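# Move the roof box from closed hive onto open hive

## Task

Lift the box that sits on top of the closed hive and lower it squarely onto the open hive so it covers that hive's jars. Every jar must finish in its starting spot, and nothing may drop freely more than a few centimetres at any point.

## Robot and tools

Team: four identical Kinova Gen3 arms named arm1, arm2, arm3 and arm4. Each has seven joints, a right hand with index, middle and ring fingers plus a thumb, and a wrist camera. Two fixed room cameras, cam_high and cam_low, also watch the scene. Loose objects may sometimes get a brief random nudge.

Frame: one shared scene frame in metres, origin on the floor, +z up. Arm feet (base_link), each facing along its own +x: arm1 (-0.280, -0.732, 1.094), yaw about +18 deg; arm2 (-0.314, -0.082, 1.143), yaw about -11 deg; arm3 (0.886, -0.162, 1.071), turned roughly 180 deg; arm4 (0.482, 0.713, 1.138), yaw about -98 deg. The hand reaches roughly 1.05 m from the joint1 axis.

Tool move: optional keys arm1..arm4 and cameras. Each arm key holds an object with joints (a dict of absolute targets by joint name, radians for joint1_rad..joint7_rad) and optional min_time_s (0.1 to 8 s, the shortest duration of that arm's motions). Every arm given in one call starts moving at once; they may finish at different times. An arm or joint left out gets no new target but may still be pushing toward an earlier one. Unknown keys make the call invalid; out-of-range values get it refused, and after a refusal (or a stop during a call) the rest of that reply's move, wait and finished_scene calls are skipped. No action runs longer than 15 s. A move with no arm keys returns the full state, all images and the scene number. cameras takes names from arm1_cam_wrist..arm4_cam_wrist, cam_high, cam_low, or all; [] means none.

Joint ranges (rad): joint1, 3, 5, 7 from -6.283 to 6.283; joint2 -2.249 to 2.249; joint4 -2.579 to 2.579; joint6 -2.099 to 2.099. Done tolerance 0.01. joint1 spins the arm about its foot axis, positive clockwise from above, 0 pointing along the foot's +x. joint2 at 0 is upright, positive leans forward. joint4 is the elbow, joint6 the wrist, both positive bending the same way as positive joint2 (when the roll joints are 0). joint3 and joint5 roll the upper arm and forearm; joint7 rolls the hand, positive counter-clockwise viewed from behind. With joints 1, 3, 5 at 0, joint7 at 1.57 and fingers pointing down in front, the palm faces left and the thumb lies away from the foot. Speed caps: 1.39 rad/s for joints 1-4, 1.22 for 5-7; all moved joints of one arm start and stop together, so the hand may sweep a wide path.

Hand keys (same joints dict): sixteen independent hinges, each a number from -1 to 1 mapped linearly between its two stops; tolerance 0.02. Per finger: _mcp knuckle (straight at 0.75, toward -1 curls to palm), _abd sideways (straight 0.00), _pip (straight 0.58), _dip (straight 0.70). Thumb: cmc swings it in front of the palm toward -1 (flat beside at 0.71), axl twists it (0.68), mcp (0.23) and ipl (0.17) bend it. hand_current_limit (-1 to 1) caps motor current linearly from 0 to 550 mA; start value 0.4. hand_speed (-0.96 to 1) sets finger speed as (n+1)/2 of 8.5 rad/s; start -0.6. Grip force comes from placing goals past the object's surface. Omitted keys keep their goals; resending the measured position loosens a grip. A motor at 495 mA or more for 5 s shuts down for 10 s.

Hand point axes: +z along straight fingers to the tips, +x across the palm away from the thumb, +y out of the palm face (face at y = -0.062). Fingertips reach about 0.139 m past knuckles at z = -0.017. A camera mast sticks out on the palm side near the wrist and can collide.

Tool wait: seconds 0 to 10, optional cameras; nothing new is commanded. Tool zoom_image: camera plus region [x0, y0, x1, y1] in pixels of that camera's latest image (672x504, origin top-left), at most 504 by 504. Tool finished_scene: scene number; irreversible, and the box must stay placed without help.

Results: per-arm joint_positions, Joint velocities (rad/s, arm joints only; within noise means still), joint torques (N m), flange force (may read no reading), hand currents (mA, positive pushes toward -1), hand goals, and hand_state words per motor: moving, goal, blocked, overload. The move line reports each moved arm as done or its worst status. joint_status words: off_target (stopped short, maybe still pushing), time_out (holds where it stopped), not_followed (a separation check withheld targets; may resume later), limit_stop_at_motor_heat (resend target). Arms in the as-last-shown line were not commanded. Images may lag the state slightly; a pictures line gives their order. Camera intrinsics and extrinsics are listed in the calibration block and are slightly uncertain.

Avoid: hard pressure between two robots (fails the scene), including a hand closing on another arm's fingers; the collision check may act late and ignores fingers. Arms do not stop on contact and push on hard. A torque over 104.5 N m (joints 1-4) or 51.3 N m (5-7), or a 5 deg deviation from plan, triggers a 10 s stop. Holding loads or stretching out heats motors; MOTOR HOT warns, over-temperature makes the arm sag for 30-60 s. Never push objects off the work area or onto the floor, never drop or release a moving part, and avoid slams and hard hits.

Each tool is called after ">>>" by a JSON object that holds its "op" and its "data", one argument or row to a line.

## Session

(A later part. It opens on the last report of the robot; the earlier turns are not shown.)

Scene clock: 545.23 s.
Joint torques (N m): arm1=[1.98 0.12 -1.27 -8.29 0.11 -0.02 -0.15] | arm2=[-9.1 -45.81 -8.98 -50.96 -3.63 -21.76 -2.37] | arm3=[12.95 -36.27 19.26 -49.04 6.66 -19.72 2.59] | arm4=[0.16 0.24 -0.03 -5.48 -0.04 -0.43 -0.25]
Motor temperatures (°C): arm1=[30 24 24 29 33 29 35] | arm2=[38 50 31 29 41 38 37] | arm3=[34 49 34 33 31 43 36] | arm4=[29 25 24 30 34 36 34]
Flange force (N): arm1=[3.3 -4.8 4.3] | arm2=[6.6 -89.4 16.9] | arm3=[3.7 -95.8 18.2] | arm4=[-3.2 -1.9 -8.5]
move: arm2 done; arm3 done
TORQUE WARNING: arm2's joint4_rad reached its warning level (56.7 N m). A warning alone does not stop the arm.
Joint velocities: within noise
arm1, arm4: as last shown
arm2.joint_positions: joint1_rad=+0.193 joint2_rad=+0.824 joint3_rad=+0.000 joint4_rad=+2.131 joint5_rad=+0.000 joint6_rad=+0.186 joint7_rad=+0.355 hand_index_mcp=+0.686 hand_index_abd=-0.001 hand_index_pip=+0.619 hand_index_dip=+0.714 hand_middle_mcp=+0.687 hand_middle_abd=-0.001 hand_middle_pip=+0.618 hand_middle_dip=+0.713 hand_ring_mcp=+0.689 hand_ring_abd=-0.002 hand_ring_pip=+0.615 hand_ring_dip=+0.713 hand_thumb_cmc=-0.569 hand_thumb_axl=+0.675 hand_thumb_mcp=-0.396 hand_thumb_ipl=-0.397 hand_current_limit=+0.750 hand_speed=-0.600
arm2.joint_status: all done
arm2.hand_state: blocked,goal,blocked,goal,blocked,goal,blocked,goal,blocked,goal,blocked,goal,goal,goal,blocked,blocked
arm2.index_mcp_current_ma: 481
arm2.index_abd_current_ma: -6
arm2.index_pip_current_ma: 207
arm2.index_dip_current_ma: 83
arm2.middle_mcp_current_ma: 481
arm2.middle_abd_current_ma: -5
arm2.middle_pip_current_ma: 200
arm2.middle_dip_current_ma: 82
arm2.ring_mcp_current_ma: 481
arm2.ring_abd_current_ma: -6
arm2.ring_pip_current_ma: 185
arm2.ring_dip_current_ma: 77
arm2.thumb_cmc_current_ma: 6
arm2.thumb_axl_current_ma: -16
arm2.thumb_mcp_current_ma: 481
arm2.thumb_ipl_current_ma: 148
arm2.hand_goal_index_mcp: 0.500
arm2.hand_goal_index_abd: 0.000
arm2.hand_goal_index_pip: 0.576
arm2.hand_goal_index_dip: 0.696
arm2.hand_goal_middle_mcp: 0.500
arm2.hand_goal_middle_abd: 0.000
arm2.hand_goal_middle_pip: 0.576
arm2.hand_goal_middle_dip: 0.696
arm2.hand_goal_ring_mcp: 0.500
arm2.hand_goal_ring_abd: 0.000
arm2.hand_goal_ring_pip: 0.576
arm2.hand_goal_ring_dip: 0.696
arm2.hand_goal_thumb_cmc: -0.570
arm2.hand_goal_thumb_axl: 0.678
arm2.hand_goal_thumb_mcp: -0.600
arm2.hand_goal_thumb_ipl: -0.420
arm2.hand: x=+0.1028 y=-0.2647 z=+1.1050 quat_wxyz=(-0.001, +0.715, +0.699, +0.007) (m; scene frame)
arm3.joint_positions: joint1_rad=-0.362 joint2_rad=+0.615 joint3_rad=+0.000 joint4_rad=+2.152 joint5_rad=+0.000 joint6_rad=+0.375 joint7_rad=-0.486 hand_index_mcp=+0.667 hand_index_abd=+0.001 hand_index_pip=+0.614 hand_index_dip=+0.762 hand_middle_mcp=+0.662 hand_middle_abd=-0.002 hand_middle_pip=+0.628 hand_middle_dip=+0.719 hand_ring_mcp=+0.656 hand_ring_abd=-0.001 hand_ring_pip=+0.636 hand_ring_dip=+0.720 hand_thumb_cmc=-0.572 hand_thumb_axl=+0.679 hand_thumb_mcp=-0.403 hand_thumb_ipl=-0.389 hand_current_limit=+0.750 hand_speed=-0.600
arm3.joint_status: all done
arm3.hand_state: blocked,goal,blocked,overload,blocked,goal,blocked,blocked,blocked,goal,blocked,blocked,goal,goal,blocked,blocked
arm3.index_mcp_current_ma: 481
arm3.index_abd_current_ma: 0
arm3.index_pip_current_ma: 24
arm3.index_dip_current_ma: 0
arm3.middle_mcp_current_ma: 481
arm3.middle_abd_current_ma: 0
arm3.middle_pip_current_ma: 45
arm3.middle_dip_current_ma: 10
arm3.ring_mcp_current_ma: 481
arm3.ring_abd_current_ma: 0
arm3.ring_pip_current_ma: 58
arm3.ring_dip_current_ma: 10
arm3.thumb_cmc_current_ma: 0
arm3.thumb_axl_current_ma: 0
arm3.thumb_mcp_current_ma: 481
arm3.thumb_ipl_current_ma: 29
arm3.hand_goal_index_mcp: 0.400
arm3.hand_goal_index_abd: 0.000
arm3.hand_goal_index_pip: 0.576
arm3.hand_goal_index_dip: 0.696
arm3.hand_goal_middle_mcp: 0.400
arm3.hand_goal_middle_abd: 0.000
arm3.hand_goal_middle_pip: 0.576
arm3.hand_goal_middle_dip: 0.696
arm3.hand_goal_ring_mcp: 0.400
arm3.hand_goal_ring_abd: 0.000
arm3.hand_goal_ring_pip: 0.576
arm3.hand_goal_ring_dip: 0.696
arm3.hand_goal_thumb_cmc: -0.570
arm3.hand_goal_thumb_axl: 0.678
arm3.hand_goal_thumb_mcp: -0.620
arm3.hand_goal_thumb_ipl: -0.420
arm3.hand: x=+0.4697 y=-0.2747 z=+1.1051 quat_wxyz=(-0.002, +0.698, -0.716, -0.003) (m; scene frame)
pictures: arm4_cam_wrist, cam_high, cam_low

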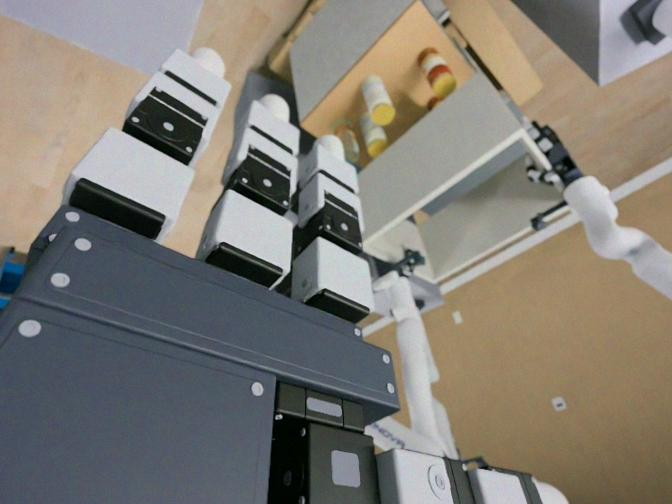

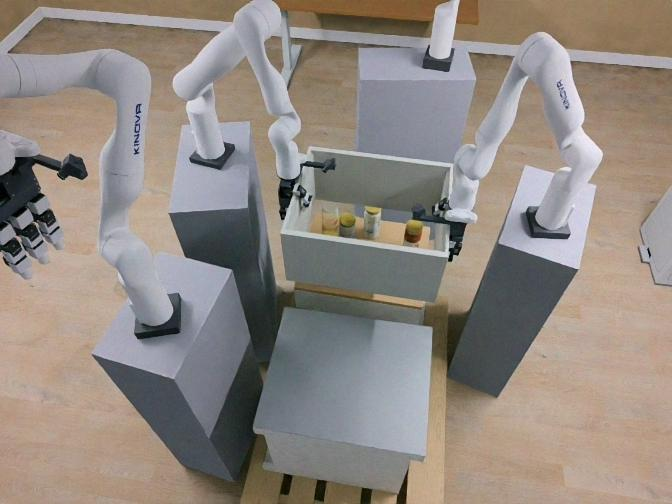

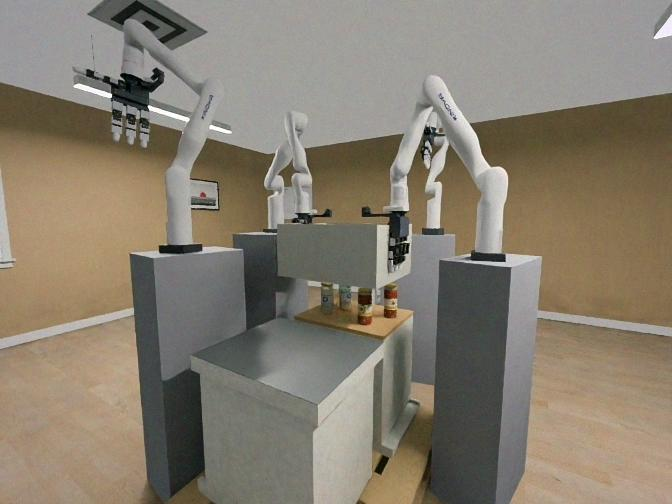

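>>> {"op": "move", "data": {
  "arm2": {"joints": {"joint1_rad": 0.1153, "joint2_rad": 0.8195, "joint4_rad": 2.1717, "joint6_rad": 0.1504, "joint7_rad": 0.2775}, "min_time_s": 1.2},
  "arm3": {"joints": {"joint1_rad": -0.2848, "joint2_rad": 0.6044, "joint4_rad": 2.1872, "joint6_rad": 0.35, "joint7_rad": -0.4088}, "min_time_s": 1.2}
}}

>>> {"op": "move", "data": {
  "arm2": {"joints": {"joint1_rad": 0.0325, "joint2_rad": 0.8168, "joint4_rad": 2.2033, "joint6_rad": 0.1215, "joint7_rad": 0.1947}, "min_time_s": 1.2},
  "arm3": {"joints": {"joint1_rad": -0.2024, "joint2_rad": 0.597, "joint4_rad": 2.2133, "joint6_rad": 0.3313, "joint7_rad": -0.3264}, "min_time_s": 1.2},
  "cameras": ["all"]
}}

>>> {"op": "zoom_image", "data": {
  "camera": "cam_high",
  "region": [260, 120, 480, 330]
}}

>>> {"op": "zoom_image", "data": {
  "camera": "cam_low",
  "region": [260, 200, 440, 350]
}}

Scene clock: 589.93 s.
Joint torques (N m): arm1=[1.97 0.06 -1.23 -8.32 0.11 0.01 -0.17] | arm2=[-5.16 -43.1 -4.49 -45.87 -2.99 -19.83 -2.26] | arm3=[9.57 -34.66 14.99 -45.37 4.9 -18.38 1.97] | arm4=[0.21 0.29 -0.05 -5.57 -0.09 -0.45 -0.28]
Motor temperatures (°C): arm1=[30 24 24 29 33 29 35] | arm2=[35 49 30 32 40 41 37] | arm3=[33 48 32 36 30 45 36] | arm4=[29 25 24 30 34 36 34]
Flange force (N): arm1=[3.2 -4.8 4.5] | arm2=[6.6 -78.1 16.9] | arm3=[4.4 -84.2 18.0] | arm4=[-2.9 -2.1 -8.2]
move: arm2 done; arm3 done
Joint velocities: within noise
arm1, arm4: as last shown
arm2.joint_positions: joint1_rad=+0.115 joint2_rad=+0.819 joint3_rad=+0.000 joint4_rad=+2.172 joint5_rad=+0.000 joint6_rad=+0.150 joint7_rad=+0.277 hand_index_mcp=+0.686 hand_index_abd=-0.002 hand_index_pip=+0.621 hand_index_dip=+0.714 hand_middle_mcp=+0.687 hand_middle_abd=-0.002 hand_middle_pip=+0.619 hand_middle_dip=+0.714 hand_ring_mcp=+0.689 hand_ring_abd=-0.003 hand_ring_pip=+0.616 hand_ring_dip=+0.713 hand_thumb_cmc=-0.569 hand_thumb_axl=+0.675 hand_thumb_mcp=-0.396 hand_thumb_ipl=-0.397 hand_current_limit=+0.750 hand_speed=-0.600
arm2.joint_status: all done
arm2.hand_state: blocked,goal,blocked,goal,blocked,goal,blocked,goal,blocked,goal,blocked,goal,goal,goal,blocked,blocked
arm2.index_mcp_current_ma: 481
arm2.index_abd_current_ma: -9
arm2.index_pip_current_ma: 214
arm2.index_dip_current_ma: 85
arm2.middle_mcp_current_ma: 481
arm2.middle_abd_current_ma: -8
arm2.middle_pip_current_ma: 207
arm2.middle_dip_current_ma: 83
arm2.ring_mcp_current_ma: 481
arm2.ring_abd_current_ma: -10
arm2.ring_pip_current_ma: 193
arm2.ring_dip_current_ma: 77
arm2.thumb_cmc_current_ma: 6
arm2.thumb_axl_current_ma: -17
arm2.thumb_mcp_current_ma: 481
arm2.thumb_ipl_current_ma: 148
arm2.hand_goal_index_mcp: 0.500
arm2.hand_goal_index_abd: 0.000
arm2.hand_goal_index_pip: 0.576
arm2.hand_goal_index_dip: 0.696
arm2.hand_goal_middle_mcp: 0.500
arm2.hand_goal_middle_abd: 0.000
arm2.hand_goal_middle_pip: 0.576
arm2.hand_goal_middle_dip: 0.696
arm2.hand_goal_ring_mcp: 0.500
arm2.hand_goal_ring_abd: 0.000
arm2.hand_goal_ring_pip: 0.576
arm2.hand_goal_ring_dip: 0.696
arm2.hand_goal_thumb_cmc: -0.570
arm2.hand_goal_thumb_axl: 0.678
arm2.hand_goal_thumb_mcp: -0.600
arm2.hand_goal_thumb_ipl: -0.420
arm2.hand: x=+0.1023 y=-0.2347 z=+1.1050 quat_wxyz=(-0.001, +0.715, +0.699, +0.007) (m; scene frame)
arm3.joint_positions: joint1_rad=-0.285 joint2_rad=+0.604 joint3_rad=+0.000 joint4_rad=+2.187 joint5_rad=+0.000 joint6_rad=+0.350 joint7_rad=-0.409 hand_index_mcp=+0.667 hand_index_abd=+0.001 hand_index_pip=+0.614 hand_index_dip=+0.762 hand_middle_mcp=+0.662 hand_middle_abd=-0.002 hand_middle_pip=+0.629 hand_middle_dip=+0.719 hand_ring_mcp=+0.656 hand_ring_abd=-0.001 hand_ring_pip=+0.637 hand_ring_dip=+0.720 hand_thumb_cmc=-0.572 hand_thumb_axl=+0.679 hand_thumb_mcp=-0.403 hand_thumb_ipl=-0.389 hand_current_limit=+0.750 hand_speed=-0.600
arm3.joint_status: all done
arm3.hand_state: blocked,goal,blocked,overload,blocked,goal,blocked,blocked,blocked,goal,blocked,blocked,goal,goal,blocked,blocked
arm3.index_mcp_current_ma: 481
arm3.index_abd_current_ma: 0
arm3.index_pip_current_ma: 25
arm3.index_dip_current_ma: 0
arm3.middle_mcp_current_ma: 481
arm3.middle_abd_current_ma: 0
arm3.middle_pip_current_ma: 47
arm3.middle_dip_current_ma: 10
arm3.ring_mcp_current_ma: 481
arm3.ring_abd_current_ma: 0
arm3.ring_pip_current_ma: 60
arm3.ring_dip_current_ma: 10
arm3.thumb_cmc_current_ma: 0
arm3.thumb_axl_current_ma: 0
arm3.thumb_mcp_current_ma: 481
arm3.thumb_ipl_current_ma: 29
arm3.hand_goal_index_mcp: 0.400
arm3.hand_goal_index_abd: 0.000
arm3.hand_goal_index_pip: 0.576
arm3.hand_goal_index_dip: 0.696
arm3.hand_goal_middle_mcp: 0.400
arm3.hand_goal_middle_abd: 0.000
arm3.hand_goal_middle_pip: 0.576
arm3.hand_goal_middle_dip: 0.696
arm3.hand_goal_ring_mcp: 0.400
arm3.hand_goal_ring_abd: 0.000
arm3.hand_goal_ring_pip: 0.576
arm3.hand_goal_ring_dip: 0.696
arm3.hand_goal_thumb_cmc: -0.570
arm3.hand_goal_thumb_axl: 0.678
arm3.hand_goal_thumb_mcp: -0.620
arm3.hand_goal_thumb_ipl: -0.420
arm3.hand: x=+0.4702 y=-0.2447 z=+1.1051 quat_wxyz=(-0.002, +0.698, -0.716, -0.003) (m; scene frame)
pictures: none

Scene clock: 591.43 s.
Joint torques (N m): arm1=[1.99 0.09 -1.22 -8.32 0.09 0.01 -0.18] | arm2=[-2.65 -42.97 -1.23 -46.18 -2.61 -20.06 -2.23] | arm3=[7.83 -34.53 12.75 -46.62 3.86 -18.94 1.6] | arm4=[0.19 0.33 -0.1 -5.61 -0.03 -0.45 -0.25]
Motor temperatures (°C): arm1=[30 24 24 29 33 29 35] | arm2=[35 49 30 33 40 41 37] | arm3=[33 48 32 37 29 45 36] | arm4=[29 25 24 30 34 36 34]
Flange force (N): arm1=[3.2 -4.7 4.5] | arm2=[7.2 -78.1 17.0] | arm3=[5.5 -84.5 17.5] | arm4=[-2.8 -2.1 -8.0]
move: arm2 done; arm3 done
Joint velocities: within noise
arm1, arm4: as last shown
arm2.joint_positions: joint1_rad=+0.033 joint2_rad=+0.817 joint3_rad=+0.000 joint4_rad=+2.203 joint5_rad=+0.000 joint6_rad=+0.122 joint7_rad=+0.195 hand_index_mcp=+0.686 hand_index_abd=-0.003 hand_index_pip=+0.621 hand_index_dip=+0.714 hand_middle_mcp=+0.687 hand_middle_abd=-0.003 hand_middle_pip=+0.619 hand_middle_dip=+0.714 hand_ring_mcp=+0.689 hand_ring_abd=-0.003 hand_ring_pip=+0.616 hand_ring_dip=+0.713 hand_thumb_cmc=-0.569 hand_thumb_axl=+0.675 hand_thumb_mcp=-0.396 hand_thumb_ipl=-0.397 hand_current_limit=+0.750 hand_speed=-0.600
arm2.joint_status: all done
arm2.hand_state: blocked,goal,blocked,goal,blocked,goal,blocked,goal,blocked,goal,blocked,goal,goal,goal,blocked,blocked
arm2.index_mcp_current_ma: 481
arm2.index_abd_current_ma: -11
arm2.index_pip_current_ma: 214
arm2.index_dip_current_ma: 86
arm2.middle_mcp_current_ma: 481
arm2.middle_abd_current_ma: -10
arm2.middle_pip_current_ma: 207
arm2.middle_dip_current_ma: 83
arm2.ring_mcp_current_ma: 481
arm2.ring_abd_current_ma: -11
arm2.ring_pip_current_ma: 193
arm2.ring_dip_current_ma: 77
arm2.thumb_cmc_current_ma: 6
arm2.thumb_axl_current_ma: -18
arm2.thumb_mcp_current_ma: 481
arm2.thumb_ipl_current_ma: 148
arm2.hand_goal_index_mcp: 0.500
arm2.hand_goal_index_abd: 0.000
arm2.hand_goal_index_pip: 0.576
arm2.hand_goal_index_dip: 0.696
arm2.hand_goal_middle_mcp: 0.500
arm2.hand_goal_middle_abd: 0.000
arm2.hand_goal_middle_pip: 0.576
arm2.hand_goal_middle_dip: 0.696
arm2.hand_goal_ring_mcp: 0.500
arm2.hand_goal_ring_abd: 0.000
arm2.hand_goal_ring_pip: 0.576
arm2.hand_goal_ring_dip: 0.696
arm2.hand_goal_thumb_cmc: -0.570
arm2.hand_goal_thumb_axl: 0.678
arm2.hand_goal_thumb_mcp: -0.600
arm2.hand_goal_thumb_ipl: -0.420
arm2.hand: x=+0.1022 y=-0.2047 z=+1.1049 quat_wxyz=(-0.001, +0.715, +0.699, +0.007) (m; scene frame)
arm3.joint_positions: joint1_rad=-0.202 joint2_rad=+0.597 joint3_rad=+0.000 joint4_rad=+2.213 joint5_rad=+0.000 joint6_rad=+0.331 joint7_rad=-0.326 hand_index_mcp=+0.667 hand_index_abd=+0.001 hand_index_pip=+0.614 hand_index_dip=+0.762 hand_middle_mcp=+0.662 hand_middle_abd=-0.002 hand_middle_pip=+0.629 hand_middle_dip=+0.719 hand_ring_mcp=+0.656 hand_ring_abd=-0.001 hand_ring_pip=+0.637 hand_ring_dip=+0.720 hand_thumb_cmc=-0.572 hand_thumb_axl=+0.679 hand_thumb_mcp=-0.403 hand_thumb_ipl=-0.389 hand_current_limit=+0.750 hand_speed=-0.600
arm3.joint_status: all done
arm3.hand_state: blocked,goal,blocked,overload,blocked,goal,blocked,blocked,blocked,goal,blocked,blocked,goal,goal,blocked,blocked
arm3.index_mcp_current_ma: 481
arm3.index_abd_current_ma: 0
arm3.index_pip_current_ma: 25
arm3.index_dip_current_ma: 0
arm3.middle_mcp_current_ma: 481
arm3.middle_abd_current_ma: 0
arm3.middle_pip_current_ma: 47
arm3.middle_dip_current_ma: 10
arm3.ring_mcp_current_ma: 481
arm3.ring_abd_current_ma: 0
arm3.ring_pip_current_ma: 60
arm3.ring_dip_current_ma: 10
arm3.thumb_cmc_current_ma: 0
arm3.thumb_axl_current_ma: 0
arm3.thumb_mcp_current_ma: 481
arm3.thumb_ipl_current_ma: 30
arm3.hand_goal_index_mcp: 0.400
arm3.hand_goal_index_abd: 0.000
arm3.hand_goal_index_pip: 0.576
arm3.hand_goal_index_dip: 0.696
arm3.hand_goal_middle_mcp: 0.400
arm3.hand_goal_middle_abd: 0.000
arm3.hand_goal_middle_pip: 0.576
arm3.hand_goal_middle_dip: 0.696
arm3.hand_goal_ring_mcp: 0.400
arm3.hand_goal_ring_abd: 0.000
arm3.hand_goal_ring_pip: 0.576
arm3.hand_goal_ring_dip: 0.696
arm3.hand_goal_thumb_cmc: -0.570
arm3.hand_goal_thumb_axl: 0.678
arm3.hand_goal_thumb_mcp: -0.620
arm3.hand_goal_thumb_ipl: -0.420
arm3.hand: x=+0.4703 y=-0.2146 z=+1.1051 quat_wxyz=(-0.002, +0.698, -0.716, -0.003) (m; scene frame)
pictures: arm1_cam_wrist, arm2_cam_wrist, arm3_cam_wrist, arm4_cam_wrist, cam_high, cam_low
camera_calibration:
arm1_cam_wrist: T_world_to_cam=[[0.396917, -0.917201, 0.0346253, -0.732762], [-0.549025, -0.20702, 0.809762, -1.69973], [-0.735547, -0.340419, -0.585736, 0.561917], [0, 0, 0, 1]] pos_world=[-0.229032, -0.832681, 1.73088]
arm2_cam_wrist: T_world_to_cam=[[0.605416, -0.795899, 0.00404494, -0.202649], [-0.531867, -0.400783, 0.745983, -0.909889], [-0.592106, -0.453781, -0.665953, 0.825529], [0, 0, 0, 1]] pos_world=[0.127548, -0.151347, 1.22934]
arm3_cam_wrist: T_world_to_cam=[[-0.625788, 0.77914, -0.0364751, 0.539162], [0.511386, 0.445146, 0.735071, -1.00452], [0.588959, 0.441346, -0.677009, 0.691701], [0, 0, 0, 1]] pos_world=[0.443713, -0.278205, 1.22634]

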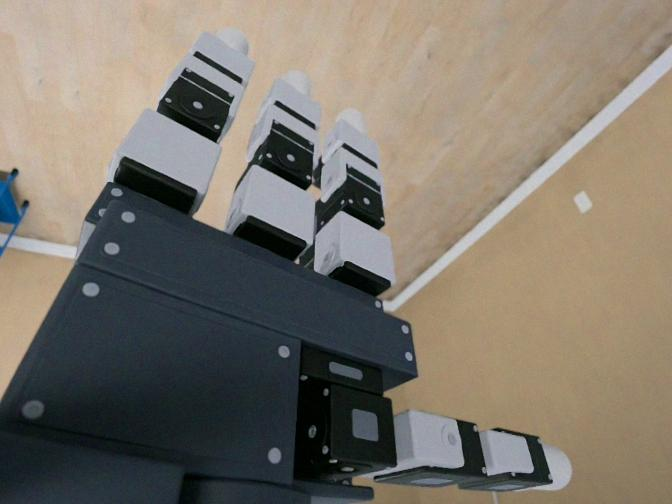

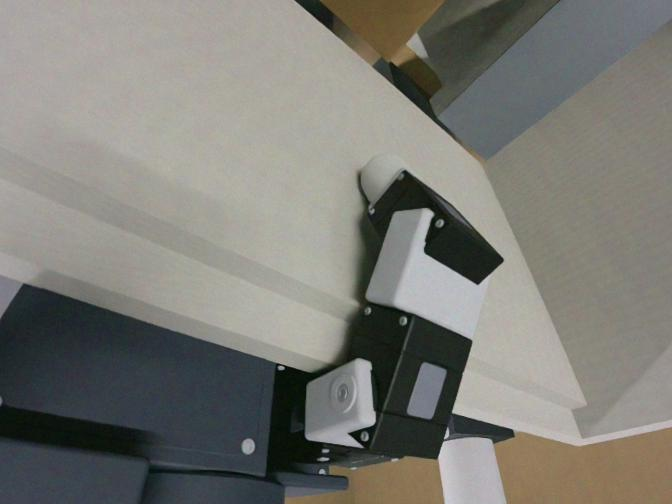

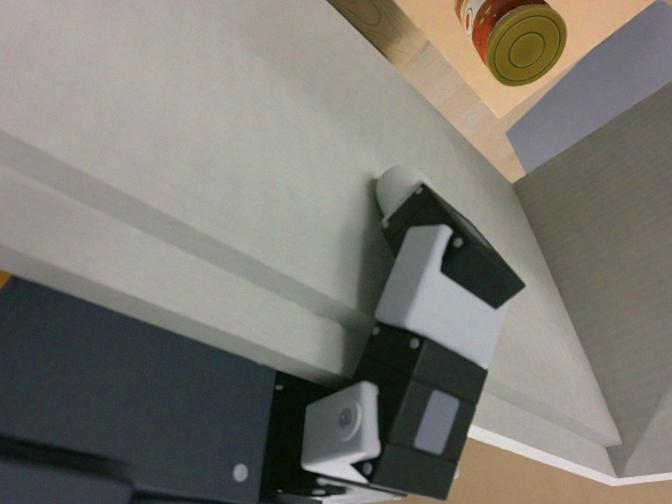

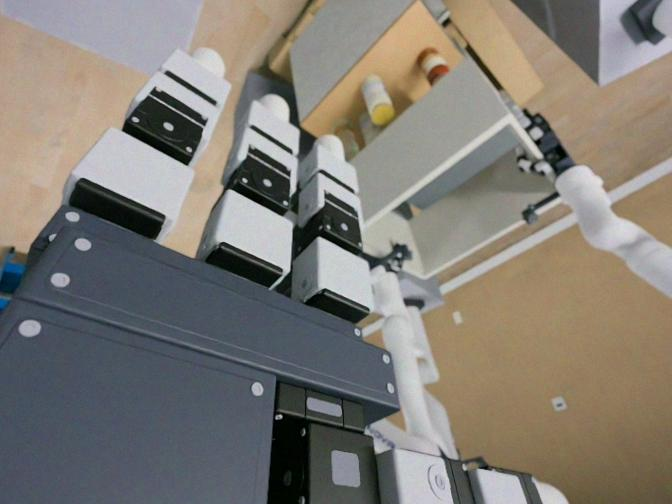

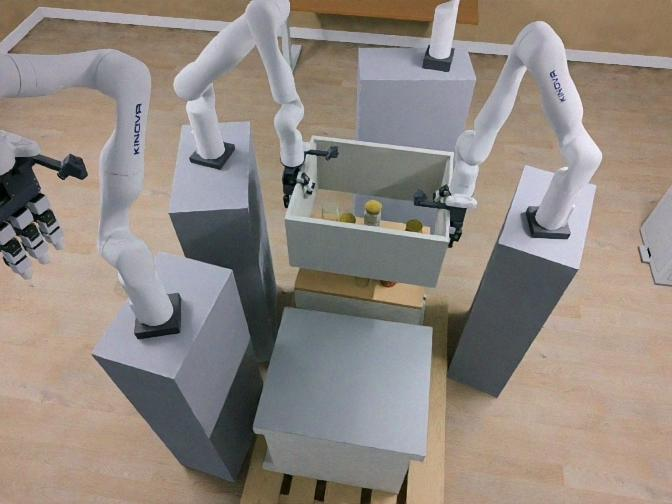

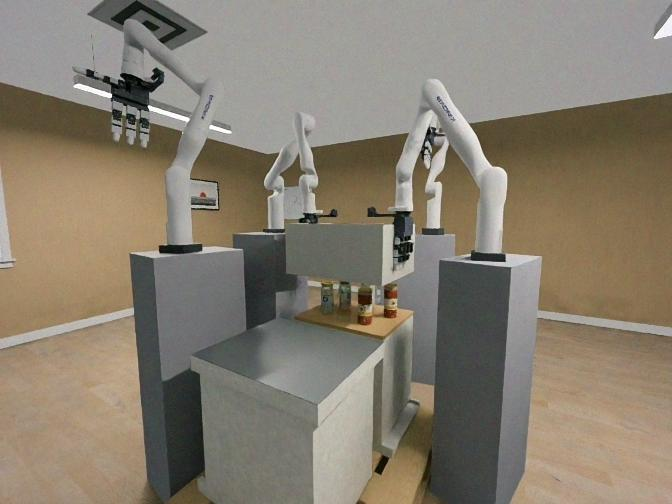

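Scaled by 2.291 from the camera's 672x504 image, which has a finer 960x720 frame.

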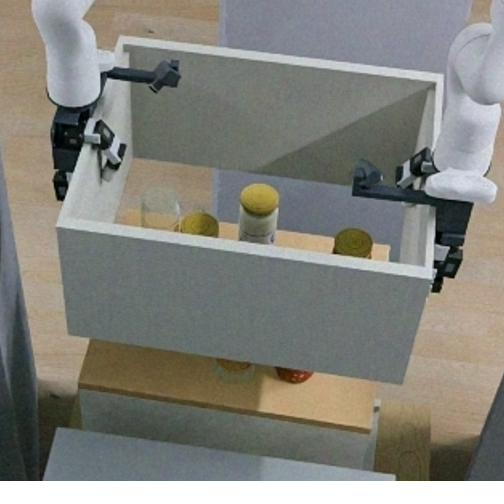

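Scaled by 2.800 from the camera's 672x504 image, which has a finer 960x720 frame.

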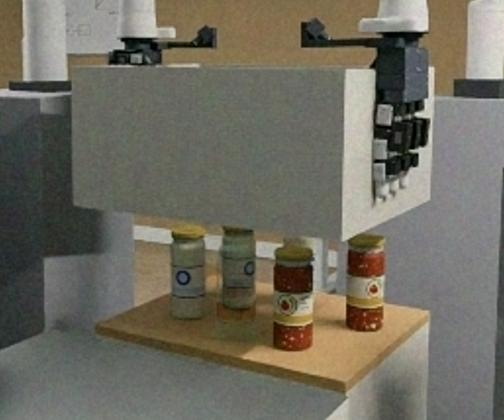

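>>> {"op": "move", "data": {
  "arm2": {"joints": {"joint1_rad": -0.0373, "joint2_rad": 0.8139, "joint4_rad": 2.2393, "joint6_rad": 0.0884, "joint7_rad": 0.1249}, "min_time_s": 1.2},
  "arm3": {"joints": {"joint1_rad": -0.1273, "joint2_rad": 0.5974, "joint4_rad": 2.213, "joint6_rad": 0.3312, "joint7_rad": -0.2513}, "min_time_s": 1.2}
}}

>>> {"op": "move", "data": {
  "arm2": {"joints": {"joint1_rad": -0.1021, "joint2_rad": 0.8125, "joint4_rad": 2.2685, "joint6_rad": 0.0606, "joint7_rad": 0.0601}, "min_time_s": 1.2},
  "arm3": {"joints": {"joint1_rad": -0.061, "joint2_rad": 0.6, "joint4_rad": 2.2057, "joint6_rad": 0.3359, "joint7_rad": -0.185}, "min_time_s": 1.2}
}}

>>> {"op": "move", "data": {
  "arm2": {"joints": {"joint1_rad": -0.1667, "joint2_rad": 0.812, "joint4_rad": 2.2914, "joint6_rad": 0.0382, "joint7_rad": -0.0045}, "min_time_s": 1.2},
  "arm3": {"joints": {"joint1_rad": 0.0015, "joint2_rad": 0.6037, "joint4_rad": 2.1953, "joint6_rad": 0.3426, "joint7_rad": -0.1225}, "min_time_s": 1.2}
}}

>>> {"op": "move", "data": {
  "arm2": {"joints": {"joint1_rad": -0.1648, "joint2_rad": 0.9686, "joint4_rad": 2.268, "joint6_rad": -0.095, "joint7_rad": -0.0026}, "min_time_s": 1.5},
  "arm3": {"joints": {"joint1_rad": 0.0006, "joint2_rad": 0.7458, "joint4_rad": 2.2071, "joint6_rad": 0.1887, "joint7_rad": -0.1234}, "min_time_s": 1.5},
  "cameras": ["arm2_cam_wrist", "arm3_cam_wrist", "arm4_cam_wrist", "cam_high", "cam_low"]
}}

>>> {"op": "zoom_image", "data": {
  "camera": "cam_high",
  "region": [260, 120, 480, 330]
}}

>>> {"op": "zoom_image", "data": {
  "camera": "cam_low",
  "region": [260, 200, 440, 350]
}}

Scene clock: 644.90 s.
Joint torques (N m): arm1=[1.99 0.08 -1.21 -8.3 0.11 -0.01 -0.18] | arm2=[-0.52 -42.58 1.33 -45.72 -2.4 -20.04 -2.2] | arm3=[6.46 -34.62 10.75 -47.47 3.15 -19.26 1.23] | arm4=[0.22 0.24 -0.12 -5.53 -0.06 -0.4 -0.23]
Motor temperatures (°C): arm1=[30 24 24 29 33 29 35] | arm2=[33 49 28 34 40 45 37] | arm3=[32 48 30 39 29 47 36] | arm4=[29 25 24 30 34 36 34]
Flange force (N): arm1=[3.2 -4.7 4.3] | arm2=[7.8 -77.4 17.4] | arm3=[6.7 -84.5 17.1] | arm4=[-3.1 -2.2 -8.3]
move: arm2 done; arm3 done
Joint velocities: within noise
arm1, arm4: as last shown
arm2.joint_positions: joint1_rad=-0.037 joint2_rad=+0.814 joint3_rad=+0.000 joint4_rad=+2.239 joint5_rad=+0.000 joint6_rad=+0.088 joint7_rad=+0.125 hand_index_mcp=+0.686 hand_index_abd=-0.003 hand_index_pip=+0.621 hand_index_dip=+0.715 hand_middle_mcp=+0.687 hand_middle_abd=-0.003 hand_middle_pip=+0.620 hand_middle_dip=+0.714 hand_ring_mcp=+0.689 hand_ring_abd=-0.004 hand_ring_pip=+0.617 hand_ring_dip=+0.713 hand_thumb_cmc=-0.569 hand_thumb_axl=+0.675 hand_thumb_mcp=-0.396 hand_thumb_ipl=-0.397 hand_current_limit=+0.750 hand_speed=-0.600
arm2.joint_status: all done
arm2.hand_state: blocked,goal,blocked,goal,blocked,goal,blocked,goal,blocked,goal,blocked,goal,goal,goal,blocked,blocked
arm2.index_mcp_current_ma: 481
arm2.index_abd_current_ma: -13
arm2.index_pip_current_ma: 215
arm2.index_dip_current_ma: 88
arm2.middle_mcp_current_ma: 481
arm2.middle_abd_current_ma: -12
arm2.middle_pip_current_ma: 209
arm2.middle_dip_current_ma: 84
arm2.ring_mcp_current_ma: 481
arm2.ring_abd_current_ma: -14
arm2.ring_pip_current_ma: 194
arm2.ring_dip_current_ma: 77
arm2.thumb_cmc_current_ma: 6
arm2.thumb_axl_current_ma: -19
arm2.thumb_mcp_current_ma: 481
arm2.thumb_ipl_current_ma: 149
arm2.hand_goal_index_mcp: 0.500
arm2.hand_goal_index_abd: 0.000
arm2.hand_goal_index_pip: 0.576
arm2.hand_goal_index_dip: 0.696
arm2.hand_goal_middle_mcp: 0.500
arm2.hand_goal_middle_abd: 0.000
arm2.hand_goal_middle_pip: 0.576
arm2.hand_goal_middle_dip: 0.696
arm2.hand_goal_ring_mcp: 0.500
arm2.hand_goal_ring_abd: 0.000
arm2.hand_goal_ring_pip: 0.576
arm2.hand_goal_ring_dip: 0.696
arm2.hand_goal_thumb_cmc: -0.570
arm2.hand_goal_thumb_axl: 0.678
arm2.hand_goal_thumb_mcp: -0.600
arm2.hand_goal_thumb_ipl: -0.420
arm2.hand: x=+0.0973 y=-0.1798 z=+1.1050 quat_wxyz=(-0.001, +0.715, +0.699, +0.007) (m; scene frame)
arm3.joint_positions: joint1_rad=-0.127 joint2_rad=+0.597 joint3_rad=+0.000 joint4_rad=+2.213 joint5_rad=+0.000 joint6_rad=+0.331 joint7_rad=-0.251 hand_index_mcp=+0.667 hand_index_abd=+0.001 hand_index_pip=+0.614 hand_index_dip=+0.762 hand_middle_mcp=+0.662 hand_middle_abd=-0.003 hand_middle_pip=+0.629 hand_middle_dip=+0.719 hand_ring_mcp=+0.656 hand_ring_abd=-0.001 hand_ring_pip=+0.637 hand_ring_dip=+0.720 hand_thumb_cmc=-0.572 hand_thumb_axl=+0.678 hand_thumb_mcp=-0.403 hand_thumb_ipl=-0.389 hand_current_limit=+0.750 hand_speed=-0.600
arm3.joint_status: all done
arm3.hand_state: blocked,goal,blocked,overload,blocked,goal,blocked,blocked,blocked,goal,blocked,blocked,goal,goal,blocked,blocked
arm3.index_mcp_current_ma: 481
arm3.index_abd_current_ma: 0
arm3.index_pip_current_ma: 25
arm3.index_dip_current_ma: 0
arm3.middle_mcp_current_ma: 481
arm3.middle_abd_current_ma: 0
arm3.middle_pip_current_ma: 47
arm3.middle_dip_current_ma: 10
arm3.ring_mcp_current_ma: 481
arm3.ring_abd_current_ma: 0
arm3.ring_pip_current_ma: 60
arm3.ring_dip_current_ma: 10
arm3.thumb_cmc_current_ma: 0
arm3.thumb_axl_current_ma: 0
arm3.thumb_mcp_current_ma: 481
arm3.thumb_ipl_current_ma: 30
arm3.hand_goal_index_mcp: 0.400
arm3.hand_goal_index_abd: 0.000
arm3.hand_goal_index_pip: 0.576
arm3.hand_goal_index_dip: 0.696
arm3.hand_goal_middle_mcp: 0.400
arm3.hand_goal_middle_abd: 0.000
arm3.hand_goal_middle_pip: 0.576
arm3.hand_goal_middle_dip: 0.696
arm3.hand_goal_ring_mcp: 0.400
arm3.hand_goal_ring_abd: 0.000
arm3.hand_goal_ring_pip: 0.576
arm3.hand_goal_ring_dip: 0.696
arm3.hand_goal_thumb_cmc: -0.570
arm3.hand_goal_thumb_axl: 0.678
arm3.hand_goal_thumb_mcp: -0.620
arm3.hand_goal_thumb_ipl: -0.420
arm3.hand: x=+0.4654 y=-0.1896 z=+1.1051 quat_wxyz=(-0.002, +0.698, -0.716, -0.003) (m; scene frame)
pictures: none

Scene clock: 646.40 s.
Joint torques (N m): arm1=[1.97 0.15 -1.26 -8.26 0.12 0 -0.18] | arm2=[0.88 -42.61 3.4 -45.98 -2.11 -20.39 -1.99] | arm3=[4.99 -34.99 8.79 -48.95 2.64 -19.8 1.1] | arm4=[0.17 0.28 -0.09 -5.58 -0.13 -0.41 -0.26]
Motor temperatures (°C): arm1=[30 24 24 29 33 29 35] | arm2=[33 49 28 35 40 45 37] | arm3=[32 48 30 39 29 47 36] | arm4=[29 25 24 30 34 36 34]
Flange force (N): arm1=[3.3 -4.8 4.3] | arm2=[7.7 -78.1 17.6] | arm3=[7.2 -86.2 16.7] | arm4=[-3.0 -2.2 -8.0]
move: arm2 done; arm3 done
Joint velocities: within noise
arm1, arm4: as last shown
arm2.joint_positions: joint1_rad=-0.102 joint2_rad=+0.812 joint3_rad=+0.000 joint4_rad=+2.268 joint5_rad=+0.000 joint6_rad=+0.061 joint7_rad=+0.060 hand_index_mcp=+0.686 hand_index_abd=-0.003 hand_index_pip=+0.621 hand_index_dip=+0.715 hand_middle_mcp=+0.687 hand_middle_abd=-0.003 hand_middle_pip=+0.620 hand_middle_dip=+0.714 hand_ring_mcp=+0.689 hand_ring_abd=-0.004 hand_ring_pip=+0.617 hand_ring_dip=+0.713 hand_thumb_cmc=-0.569 hand_thumb_axl=+0.675 hand_thumb_mcp=-0.396 hand_thumb_ipl=-0.397 hand_current_limit=+0.750 hand_speed=-0.600
arm2.joint_status: all done
arm2.hand_state: blocked,goal,blocked,goal,blocked,goal,blocked,goal,blocked,goal,blocked,goal,goal,goal,blocked,blocked
arm2.index_mcp_current_ma: 481
arm2.index_abd_current_ma: -13
arm2.index_pip_current_ma: 217
arm2.index_dip_current_ma: 89
arm2.middle_mcp_current_ma: 481
arm2.middle_abd_current_ma: -12
arm2.middle_pip_current_ma: 210
arm2.middle_dip_current_ma: 84
arm2.ring_mcp_current_ma: 481
arm2.ring_abd_current_ma: -14
arm2.ring_pip_current_ma: 194
arm2.ring_dip_current_ma: 77
arm2.thumb_cmc_current_ma: 6
arm2.thumb_axl_current_ma: -19
arm2.thumb_mcp_current_ma: 481
arm2.thumb_ipl_current_ma: 149
arm2.hand_goal_index_mcp: 0.500
arm2.hand_goal_index_abd: 0.000
arm2.hand_goal_index_pip: 0.576
arm2.hand_goal_index_dip: 0.696
arm2.hand_goal_middle_mcp: 0.500
arm2.hand_goal_middle_abd: 0.000
arm2.hand_goal_middle_pip: 0.576
arm2.hand_goal_middle_dip: 0.696
arm2.hand_goal_ring_mcp: 0.500
arm2.hand_goal_ring_abd: 0.000
arm2.hand_goal_ring_pip: 0.576
arm2.hand_goal_ring_dip: 0.696
arm2.hand_goal_thumb_cmc: -0.570
arm2.hand_goal_thumb_axl: 0.678
arm2.hand_goal_thumb_mcp: -0.600
arm2.hand_goal_thumb_ipl: -0.420
arm2.hand: x=+0.0923 y=-0.1577 z=+1.1049 quat_wxyz=(-0.001, +0.715, +0.699, +0.007) (m; scene frame)
arm3.joint_positions: joint1_rad=-0.061 joint2_rad=+0.600 joint3_rad=+0.000 joint4_rad=+2.206 joint5_rad=+0.000 joint6_rad=+0.336 joint7_rad=-0.185 hand_index_mcp=+0.666 hand_index_abd=+0.001 hand_index_pip=+0.614 hand_index_dip=+0.762 hand_middle_mcp=+0.662 hand_middle_abd=-0.003 hand_middle_pip=+0.629 hand_middle_dip=+0.719 hand_ring_mcp=+0.656 hand_ring_abd=-0.001 hand_ring_pip=+0.637 hand_ring_dip=+0.720 hand_thumb_cmc=-0.572 hand_thumb_axl=+0.678 hand_thumb_mcp=-0.403 hand_thumb_ipl=-0.389 hand_current_limit=+0.750 hand_speed=-0.600
arm3.joint_status: all done
arm3.hand_state: blocked,goal,blocked,overload,blocked,goal,blocked,blocked,blocked,goal,blocked,blocked,goal,goal,blocked,blocked
arm3.index_mcp_current_ma: 481
arm3.index_abd_current_ma: 0
arm3.index_pip_current_ma: 25
arm3.index_dip_current_ma: 0
arm3.middle_mcp_current_ma: 481
arm3.middle_abd_current_ma: 0
arm3.middle_pip_current_ma: 47
arm3.middle_dip_current_ma: 10
arm3.ring_mcp_current_ma: 481
arm3.ring_abd_current_ma: 0
arm3.ring_pip_current_ma: 60
arm3.ring_dip_current_ma: 10
arm3.thumb_cmc_current_ma: 0
arm3.thumb_axl_current_ma: 0
arm3.thumb_mcp_current_ma: 481
arm3.thumb_ipl_current_ma: 30
arm3.hand_goal_index_mcp: 0.400
arm3.hand_goal_index_abd: 0.000
arm3.hand_goal_index_pip: 0.576
arm3.hand_goal_index_dip: 0.696
arm3.hand_goal_middle_mcp: 0.400
arm3.hand_goal_middle_abd: 0.000
arm3.hand_goal_middle_pip: 0.576
arm3.hand_goal_middle_dip: 0.696
arm3.hand_goal_ring_mcp: 0.400
arm3.hand_goal_ring_abd: 0.000
arm3.hand_goal_ring_pip: 0.576
arm3.hand_goal_ring_dip: 0.696
arm3.hand_goal_thumb_cmc: -0.570
arm3.hand_goal_thumb_axl: 0.678
arm3.hand_goal_thumb_mcp: -0.620
arm3.hand_goal_thumb_ipl: -0.420
arm3.hand: x=+0.4604 y=-0.1676 z=+1.1051 quat_wxyz=(-0.002, +0.698, -0.716, -0.003) (m; scene frame)
pictures: none

Scene clock: 647.90 s.
Joint torques (N m): arm1=[1.95 0.08 -1.27 -8.25 0.1 -0.01 -0.2] | arm2=[2.65 -42.58 5.76 -46.06 -2.02 -20.56 -1.96] | arm3=[4 -35.38 7.47 -50.01 2.07 -20.25 0.81] | arm4=[0.2 0.28 -0.06 -5.55 -0.1 -0.47 -0.22]
Motor temperatures (°C): arm1=[30 24 24 29 33 29 35] | arm2=[33 49 28 35 40 45 37] | arm3=[32 48 30 40 29 47 36] | arm4=[29 25 24 30 34 36 34]
Flange force (N): arm1=[3.2 -5.0 4.1] | arm2=[8.5 -79.1 17.9] | arm3=[8.5 -87.1 16.3] | arm4=[-3.0 -2.0 -8.4]
move: arm2 done; arm3 done
Joint velocities: within noise
arm1, arm4: as last shown
arm2.joint_positions: joint1_rad=-0.167 joint2_rad=+0.812 joint3_rad=+0.000 joint4_rad=+2.291 joint5_rad=+0.000 joint6_rad=+0.038 joint7_rad=-0.005 hand_index_mcp=+0.686 hand_index_abd=-0.004 hand_index_pip=+0.622 hand_index_dip=+0.715 hand_middle_mcp=+0.687 hand_middle_abd=-0.003 hand_middle_pip=+0.621 hand_middle_dip=+0.714 hand_ring_mcp=+0.689 hand_ring_abd=-0.004 hand_ring_pip=+0.617 hand_ring_dip=+0.713 hand_thumb_cmc=-0.569 hand_thumb_axl=+0.675 hand_thumb_mcp=-0.396 hand_thumb_ipl=-0.397 hand_current_limit=+0.750 hand_speed=-0.600
arm2.joint_status: all done
arm2.hand_state: blocked,goal,blocked,goal,blocked,goal,blocked,goal,blocked,goal,blocked,goal,goal,goal,blocked,blocked
arm2.index_mcp_current_ma: 481
arm2.index_abd_current_ma: -14
arm2.index_pip_current_ma: 220
arm2.index_dip_current_ma: 89
arm2.middle_mcp_current_ma: 481
arm2.middle_abd_current_ma: -13
arm2.middle_pip_current_ma: 213
arm2.middle_dip_current_ma: 84
arm2.ring_mcp_current_ma: 481
arm2.ring_abd_current_ma: -15
arm2.ring_pip_current_ma: 197
arm2.ring_dip_current_ma: 77
arm2.thumb_cmc_current_ma: 6
arm2.thumb_axl_current_ma: -19
arm2.thumb_mcp_current_ma: 481
arm2.thumb_ipl_current_ma: 149
arm2.hand_goal_index_mcp: 0.500
arm2.hand_goal_index_abd: 0.000
arm2.hand_goal_index_pip: 0.576
arm2.hand_goal_index_dip: 0.696
arm2.hand_goal_middle_mcp: 0.500
arm2.hand_goal_middle_abd: 0.000
arm2.hand_goal_middle_pip: 0.576
arm2.hand_goal_middle_dip: 0.696
arm2.hand_goal_ring_mcp: 0.500
arm2.hand_goal_ring_abd: 0.000
arm2.hand_goal_ring_pip: 0.576
arm2.hand_goal_ring_dip: 0.696
arm2.hand_goal_thumb_cmc: -0.570
arm2.hand_goal_thumb_axl: 0.678
arm2.hand_goal_thumb_mcp: -0.600
arm2.hand_goal_thumb_ipl: -0.420
arm2.hand: x=+0.0878 y=-0.1367 z=+1.1049 quat_wxyz=(-0.001, +0.715, +0.699, +0.007) (m; scene frame)
arm3.joint_positions: joint1_rad=+0.002 joint2_rad=+0.604 joint3_rad=+0.000 joint4_rad=+2.195 joint5_rad=+0.000 joint6_rad=+0.343 joint7_rad=-0.123 hand_index_mcp=+0.666 hand_index_abd=+0.001 hand_index_pip=+0.614 hand_index_dip=+0.763 hand_middle_mcp=+0.662 hand_middle_abd=-0.003 hand_middle_pip=+0.629 hand_middle_dip=+0.719 hand_ring_mcp=+0.656 hand_ring_abd=-0.001 hand_ring_pip=+0.637 hand_ring_dip=+0.720 hand_thumb_cmc=-0.572 hand_thumb_axl=+0.678 hand_thumb_mcp=-0.403 hand_thumb_ipl=-0.389 hand_current_limit=+0.750 hand_speed=-0.600
arm3.joint_status: all done
arm3.hand_state: blocked,goal,blocked,overload,blocked,goal,blocked,blocked,blocked,goal,blocked,blocked,goal,goal,blocked,blocked
arm3.index_mcp_current_ma: 481
arm3.index_abd_current_ma: 0
arm3.index_pip_current_ma: 25
arm3.index_dip_current_ma: 0
arm3.middle_mcp_current_ma: 481
arm3.middle_abd_current_ma: 0
arm3.middle_pip_current_ma: 47
arm3.middle_dip_current_ma: 10
arm3.ring_mcp_current_ma: 481
arm3.ring_abd_current_ma: 0
arm3.ring_pip_current_ma: 60
arm3.ring_dip_current_ma: 10
arm3.thumb_cmc_current_ma: 0
arm3.thumb_axl_current_ma: 0
arm3.thumb_mcp_current_ma: 481
arm3.thumb_ipl_current_ma: 30
arm3.hand_goal_index_mcp: 0.400
arm3.hand_goal_index_abd: 0.000
arm3.hand_goal_index_pip: 0.576
arm3.hand_goal_index_dip: 0.696
arm3.hand_goal_middle_mcp: 0.400
arm3.hand_goal_middle_abd: 0.000
arm3.hand_goal_middle_pip: 0.576
arm3.hand_goal_middle_dip: 0.696
arm3.hand_goal_ring_mcp: 0.400
arm3.hand_goal_ring_abd: 0.000
arm3.hand_goal_ring_pip: 0.576
arm3.hand_goal_ring_dip: 0.696
arm3.hand_goal_thumb_cmc: -0.570
arm3.hand_goal_thumb_axl: 0.678
arm3.hand_goal_thumb_mcp: -0.620
arm3.hand_goal_thumb_ipl: -0.420
arm3.hand: x=+0.4559 y=-0.1466 z=+1.1051 quat_wxyz=(-0.002, +0.698, -0.716, -0.003) (m; scene frame)
pictures: none

Scene clock: 649.70 s.
Joint torques (N m): arm1=[1.99 0.1 -1.23 -8.29 0.11 0 -0.18] | arm2=[2.74 -45.43 5.68 -40.81 -2.38 -19.21 -2.07] | arm3=[3.9 -39.52 7.86 -45.93 1.07 -19.49 0.75] | arm4=[0.15 0.24 -0.11 -5.58 -0.1 -0.47 -0.26]
Motor temperatures (°C): arm1=[30 24 24 29 33 29 35] | arm2=[33 49 28 35 39 46 37] | arm3=[32 48 30 40 29 48 36] | arm4=[29 25 24 30 34 36 34]
Flange force (N): arm1=[3.2 -4.7 4.4] | arm2=[8.4 -72.9 17.5] | arm3=[8.1 -79.4 15.5] | arm4=[-3.0 -2.2 -8.3]
move: arm2 done; arm3 done
Joint velocities: within noise
arm1: as last shown
arm2.joint_positions: joint1_rad=-0.165 joint2_rad=+0.969 joint3_rad=+0.000 joint4_rad=+2.268 joint5_rad=+0.000 joint6_rad=-0.095 joint7_rad=-0.003 hand_index_mcp=+0.686 hand_index_abd=-0.004 hand_index_pip=+0.624 hand_index_dip=+0.715 hand_middle_mcp=+0.687 hand_middle_abd=-0.004 hand_middle_pip=+0.622 hand_middle_dip=+0.714 hand_ring_mcp=+0.689 hand_ring_abd=-0.004 hand_ring_pip=+0.619 hand_ring_dip=+0.713 hand_thumb_cmc=-0.569 hand_thumb_axl=+0.674 hand_thumb_mcp=-0.396 hand_thumb_ipl=-0.396 hand_current_limit=+0.750 hand_speed=-0.600
arm2.joint_status: all done
arm2.hand_state: blocked,goal,blocked,goal,blocked,goal,blocked,goal,blocked,goal,blocked,goal,goal,goal,blocked,blocked
arm2.index_mcp_current_ma: 481
arm2.index_abd_current_ma: -15
arm2.index_pip_current_ma: 229
arm2.index_dip_current_ma: 91
arm2.middle_mcp_current_ma: 481
arm2.middle_abd_current_ma: -14
arm2.middle_pip_current_ma: 221
arm2.middle_dip_current_ma: 86
arm2.ring_mcp_current_ma: 481
arm2.ring_abd_current_ma: -16
arm2.ring_pip_current_ma: 205
arm2.ring_dip_current_ma: 77
arm2.thumb_cmc_current_ma: 6
arm2.thumb_axl_current_ma: -19
arm2.thumb_mcp_current_ma: 481
arm2.thumb_ipl_current_ma: 152
arm2.hand_goal_index_mcp: 0.500
arm2.hand_goal_index_abd: 0.000
arm2.hand_goal_index_pip: 0.576
arm2.hand_goal_index_dip: 0.696
arm2.hand_goal_middle_mcp: 0.500
arm2.hand_goal_middle_abd: 0.000
arm2.hand_goal_middle_pip: 0.576
arm2.hand_goal_middle_dip: 0.696
arm2.hand_goal_ring_mcp: 0.500
arm2.hand_goal_ring_abd: 0.000
arm2.hand_goal_ring_pip: 0.576
arm2.hand_goal_ring_dip: 0.696
arm2.hand_goal_thumb_cmc: -0.570
arm2.hand_goal_thumb_axl: 0.678
arm2.hand_goal_thumb_mcp: -0.600
arm2.hand_goal_thumb_ipl: -0.420
arm2.hand: x=+0.0879 y=-0.1368 z=+1.0550 quat_wxyz=(-0.001, +0.715, +0.699, +0.007) (m; scene frame)
arm3.joint_positions: joint1_rad=+0.001 joint2_rad=+0.746 joint3_rad=+0.000 joint4_rad=+2.207 joint5_rad=+0.000 joint6_rad=+0.189 joint7_rad=-0.123 hand_index_mcp=+0.662 hand_index_abd=+0.001 hand_index_pip=+0.617 hand_index_dip=+0.762 hand_middle_mcp=+0.659 hand_middle_abd=-0.003 hand_middle_pip=+0.631 hand_middle_dip=+0.720 hand_ring_mcp=+0.653 hand_ring_abd=-0.001 hand_ring_pip=+0.639 hand_ring_dip=+0.720 hand_thumb_cmc=-0.572 hand_thumb_axl=+0.678 hand_thumb_mcp=-0.403 hand_thumb_ipl=-0.388 hand_current_limit=+0.750 hand_speed=-0.600
arm3.joint_status: all done
arm3.hand_state: blocked,goal,blocked,overload,blocked,goal,blocked,blocked,blocked,goal,blocked,blocked,goal,goal,blocked,blocked
arm3.index_mcp_current_ma: 481
arm3.index_abd_current_ma: 0
arm3.index_pip_current_ma: 28
arm3.index_dip_current_ma: 0
arm3.middle_mcp_current_ma: 481
arm3.middle_abd_current_ma: 0
arm3.middle_pip_current_ma: 50
arm3.middle_dip_current_ma: 10
arm3.ring_mcp_current_ma: 481
arm3.ring_abd_current_ma: 0
arm3.ring_pip_current_ma: 64
arm3.ring_dip_current_ma: 10
arm3.thumb_cmc_current_ma: 0
arm3.thumb_axl_current_ma: 0
arm3.thumb_mcp_current_ma: 481
arm3.thumb_ipl_current_ma: 31
arm3.hand_goal_index_mcp: 0.400
arm3.hand_goal_index_abd: 0.000
arm3.hand_goal_index_pip: 0.576
arm3.hand_goal_index_dip: 0.696
arm3.hand_goal_middle_mcp: 0.400
arm3.hand_goal_middle_abd: 0.000
arm3.hand_goal_middle_pip: 0.576
arm3.hand_goal_middle_dip: 0.696
arm3.hand_goal_ring_mcp: 0.400
arm3.hand_goal_ring_abd: 0.000
arm3.hand_goal_ring_pip: 0.576
arm3.hand_goal_ring_dip: 0.696
arm3.hand_goal_thumb_cmc: -0.570
arm3.hand_goal_thumb_axl: 0.678
arm3.hand_goal_thumb_mcp: -0.620
arm3.hand_goal_thumb_ipl: -0.420
arm3.hand: x=+0.4559 y=-0.1466 z=+1.0551 quat_wxyz=(-0.002, +0.698, -0.716, -0.003) (m; scene frame)
arm4.joint_positions: joint1_rad=+0.023 joint2_rad=-0.427 joint3_rad=-0.122 joint4_rad=+1.457 joint5_rad=+0.006 joint6_rad=+1.925 joint7_rad=+1.655 hand_index_mcp=+0.753 hand_index_abd=+0.000 hand_index_pip=+0.577 hand_index_dip=+0.696 hand_middle_mcp=+0.753 hand_middle_abd=+0.000 hand_middle_pip=+0.577 hand_middle_dip=+0.696 hand_ring_mcp=+0.753 hand_ring_abd=+0.000 hand_ring_pip=+0.577 hand_ring_dip=+0.696 hand_thumb_cmc=+0.714 hand_thumb_axl=+0.677 hand_thumb_mcp=+0.224 hand_thumb_ipl=+0.168 hand_current_limit=+0.400 hand_speed=-0.600
arm4.joint_status: not commanded
arm4.hand_state: goal,goal,goal,goal,goal,goal,goal,goal,goal,goal,goal,goal,goal,goal,goal,goal
arm4.index_mcp_current_ma: -1
arm4.index_abd_current_ma: 0
arm4.index_pip_current_ma: 1
arm4.index_dip_current_ma: 0
arm4.middle_mcp_current_ma: -1
arm4.middle_abd_current_ma: 0
arm4.middle_pip_current_ma: 1
arm4.middle_dip_current_ma: 0
arm4.ring_mcp_current_ma: -1
arm4.ring_abd_current_ma: 0
arm4.ring_pip_current_ma: 1
arm4.ring_dip_current_ma: 0
arm4.thumb_cmc_current_ma: 0
arm4.thumb_axl_current_ma: -1
arm4.thumb_mcp_current_ma: -5
arm4.thumb_ipl_current_ma: 0
arm4.hand_goal_index_mcp: 0.754
arm4.hand_goal_index_abd: 0.000
arm4.hand_goal_index_pip: 0.576
arm4.hand_goal_index_dip: 0.696
arm4.hand_goal_middle_mcp: 0.754
arm4.hand_goal_middle_abd: 0.000
arm4.hand_goal_middle_pip: 0.576
arm4.hand_goal_middle_dip: 0.696
arm4.hand_goal_ring_mcp: 0.754
arm4.hand_goal_ring_abd: 0.000
arm4.hand_goal_ring_pip: 0.576
arm4.hand_goal_ring_dip: 0.696
arm4.hand_goal_thumb_cmc: 0.714
arm4.hand_goal_thumb_axl: 0.678
arm4.hand_goal_thumb_mcp: 0.226
arm4.hand_goal_thumb_ipl: 0.168
arm4.hand: x=+0.5424 y=+0.5470 z=+1.6710 quat_wxyz=(+0.045, +0.689, +0.718, -0.086) (m; scene frame)
pictures: arm2_cam_wrist, arm3_cam_wrist, arm4_cam_wrist, cam_high, cam_low
camera_calibration:
arm2_cam_wrist: T_world_to_cam=[[0.605414, -0.795899, 0.00423047, -0.139826], [-0.532058, -0.400754, 0.745862, -0.852904], [-0.591936, -0.453806, -0.666087, 0.814765], [0, 0, 0, 1]] pos_world=[0.113147, -0.0833465, 1.17944]
arm3_cam_wrist: T_world_to_cam=[[-0.625897, 0.779049, -0.0365374, 0.475369], [0.511327, 0.445279, 0.735032, -0.990615], [0.588895, 0.441372, -0.677047, 0.636355], [0, 0, 0, 1]] pos_world=[0.429313, -0.210105, 1.17634]

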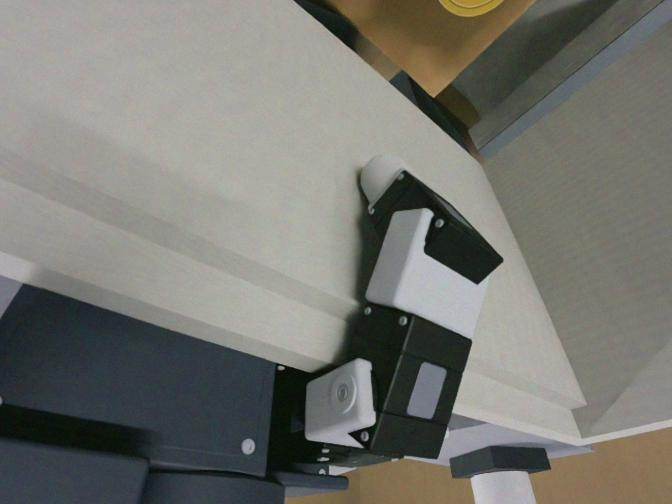

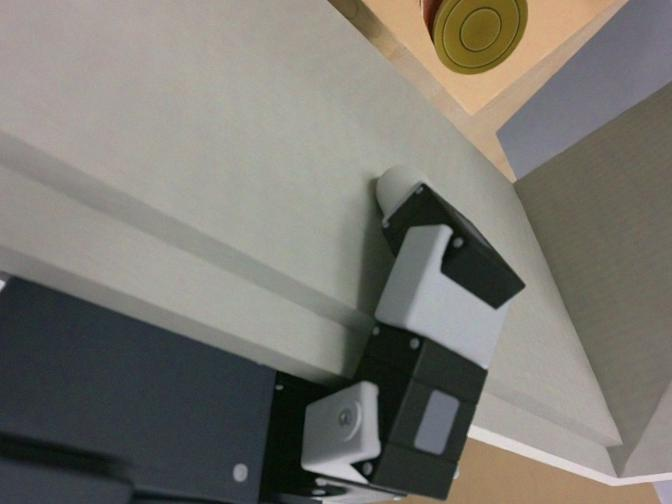

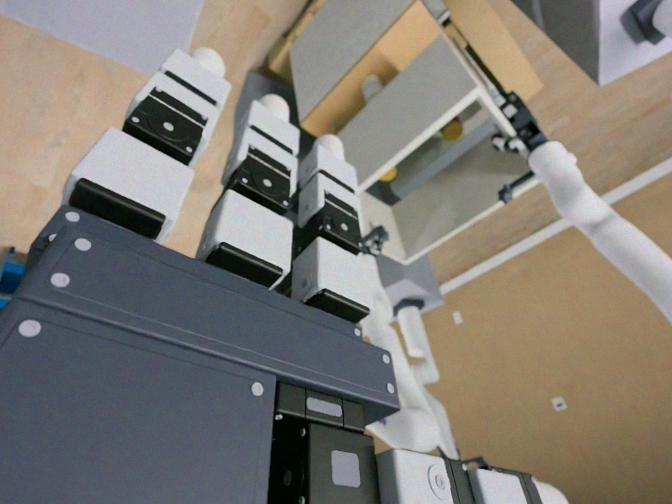

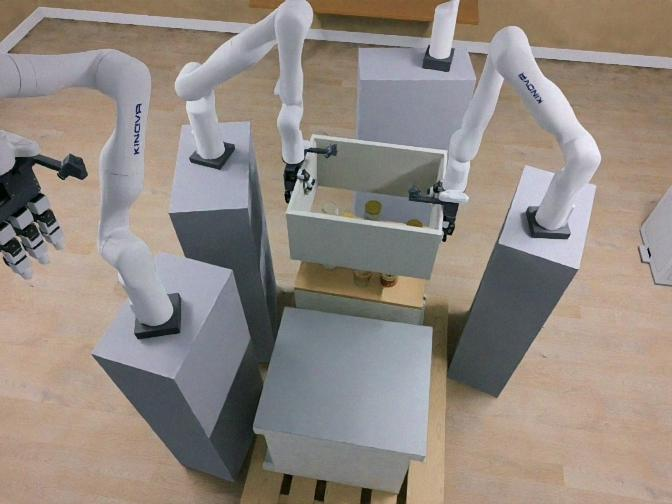

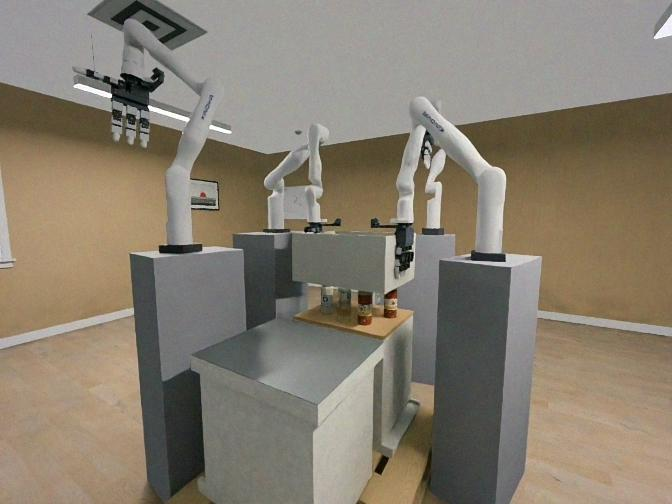

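Scaled by 2.291 from the camera's 672x504 image, which has a finer 960x720 frame.

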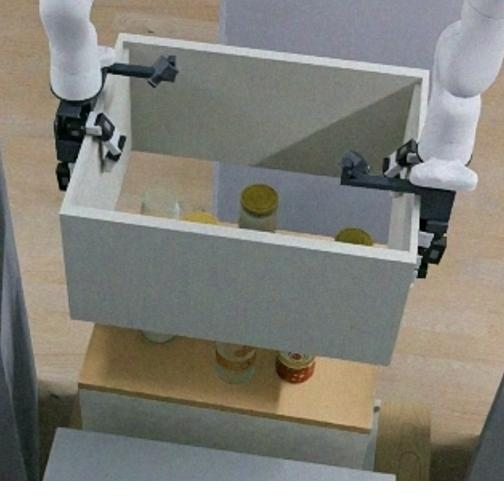

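Scaled by 2.800 from the camera's 672x504 image, which has a finer 960x720 frame.

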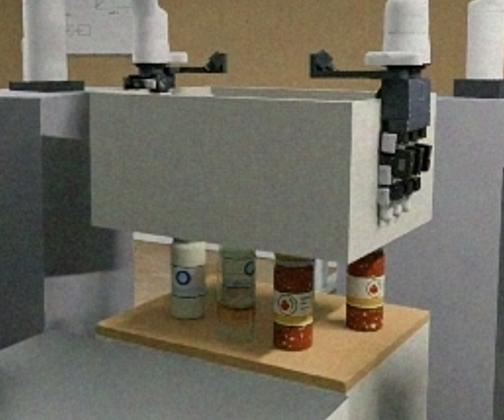

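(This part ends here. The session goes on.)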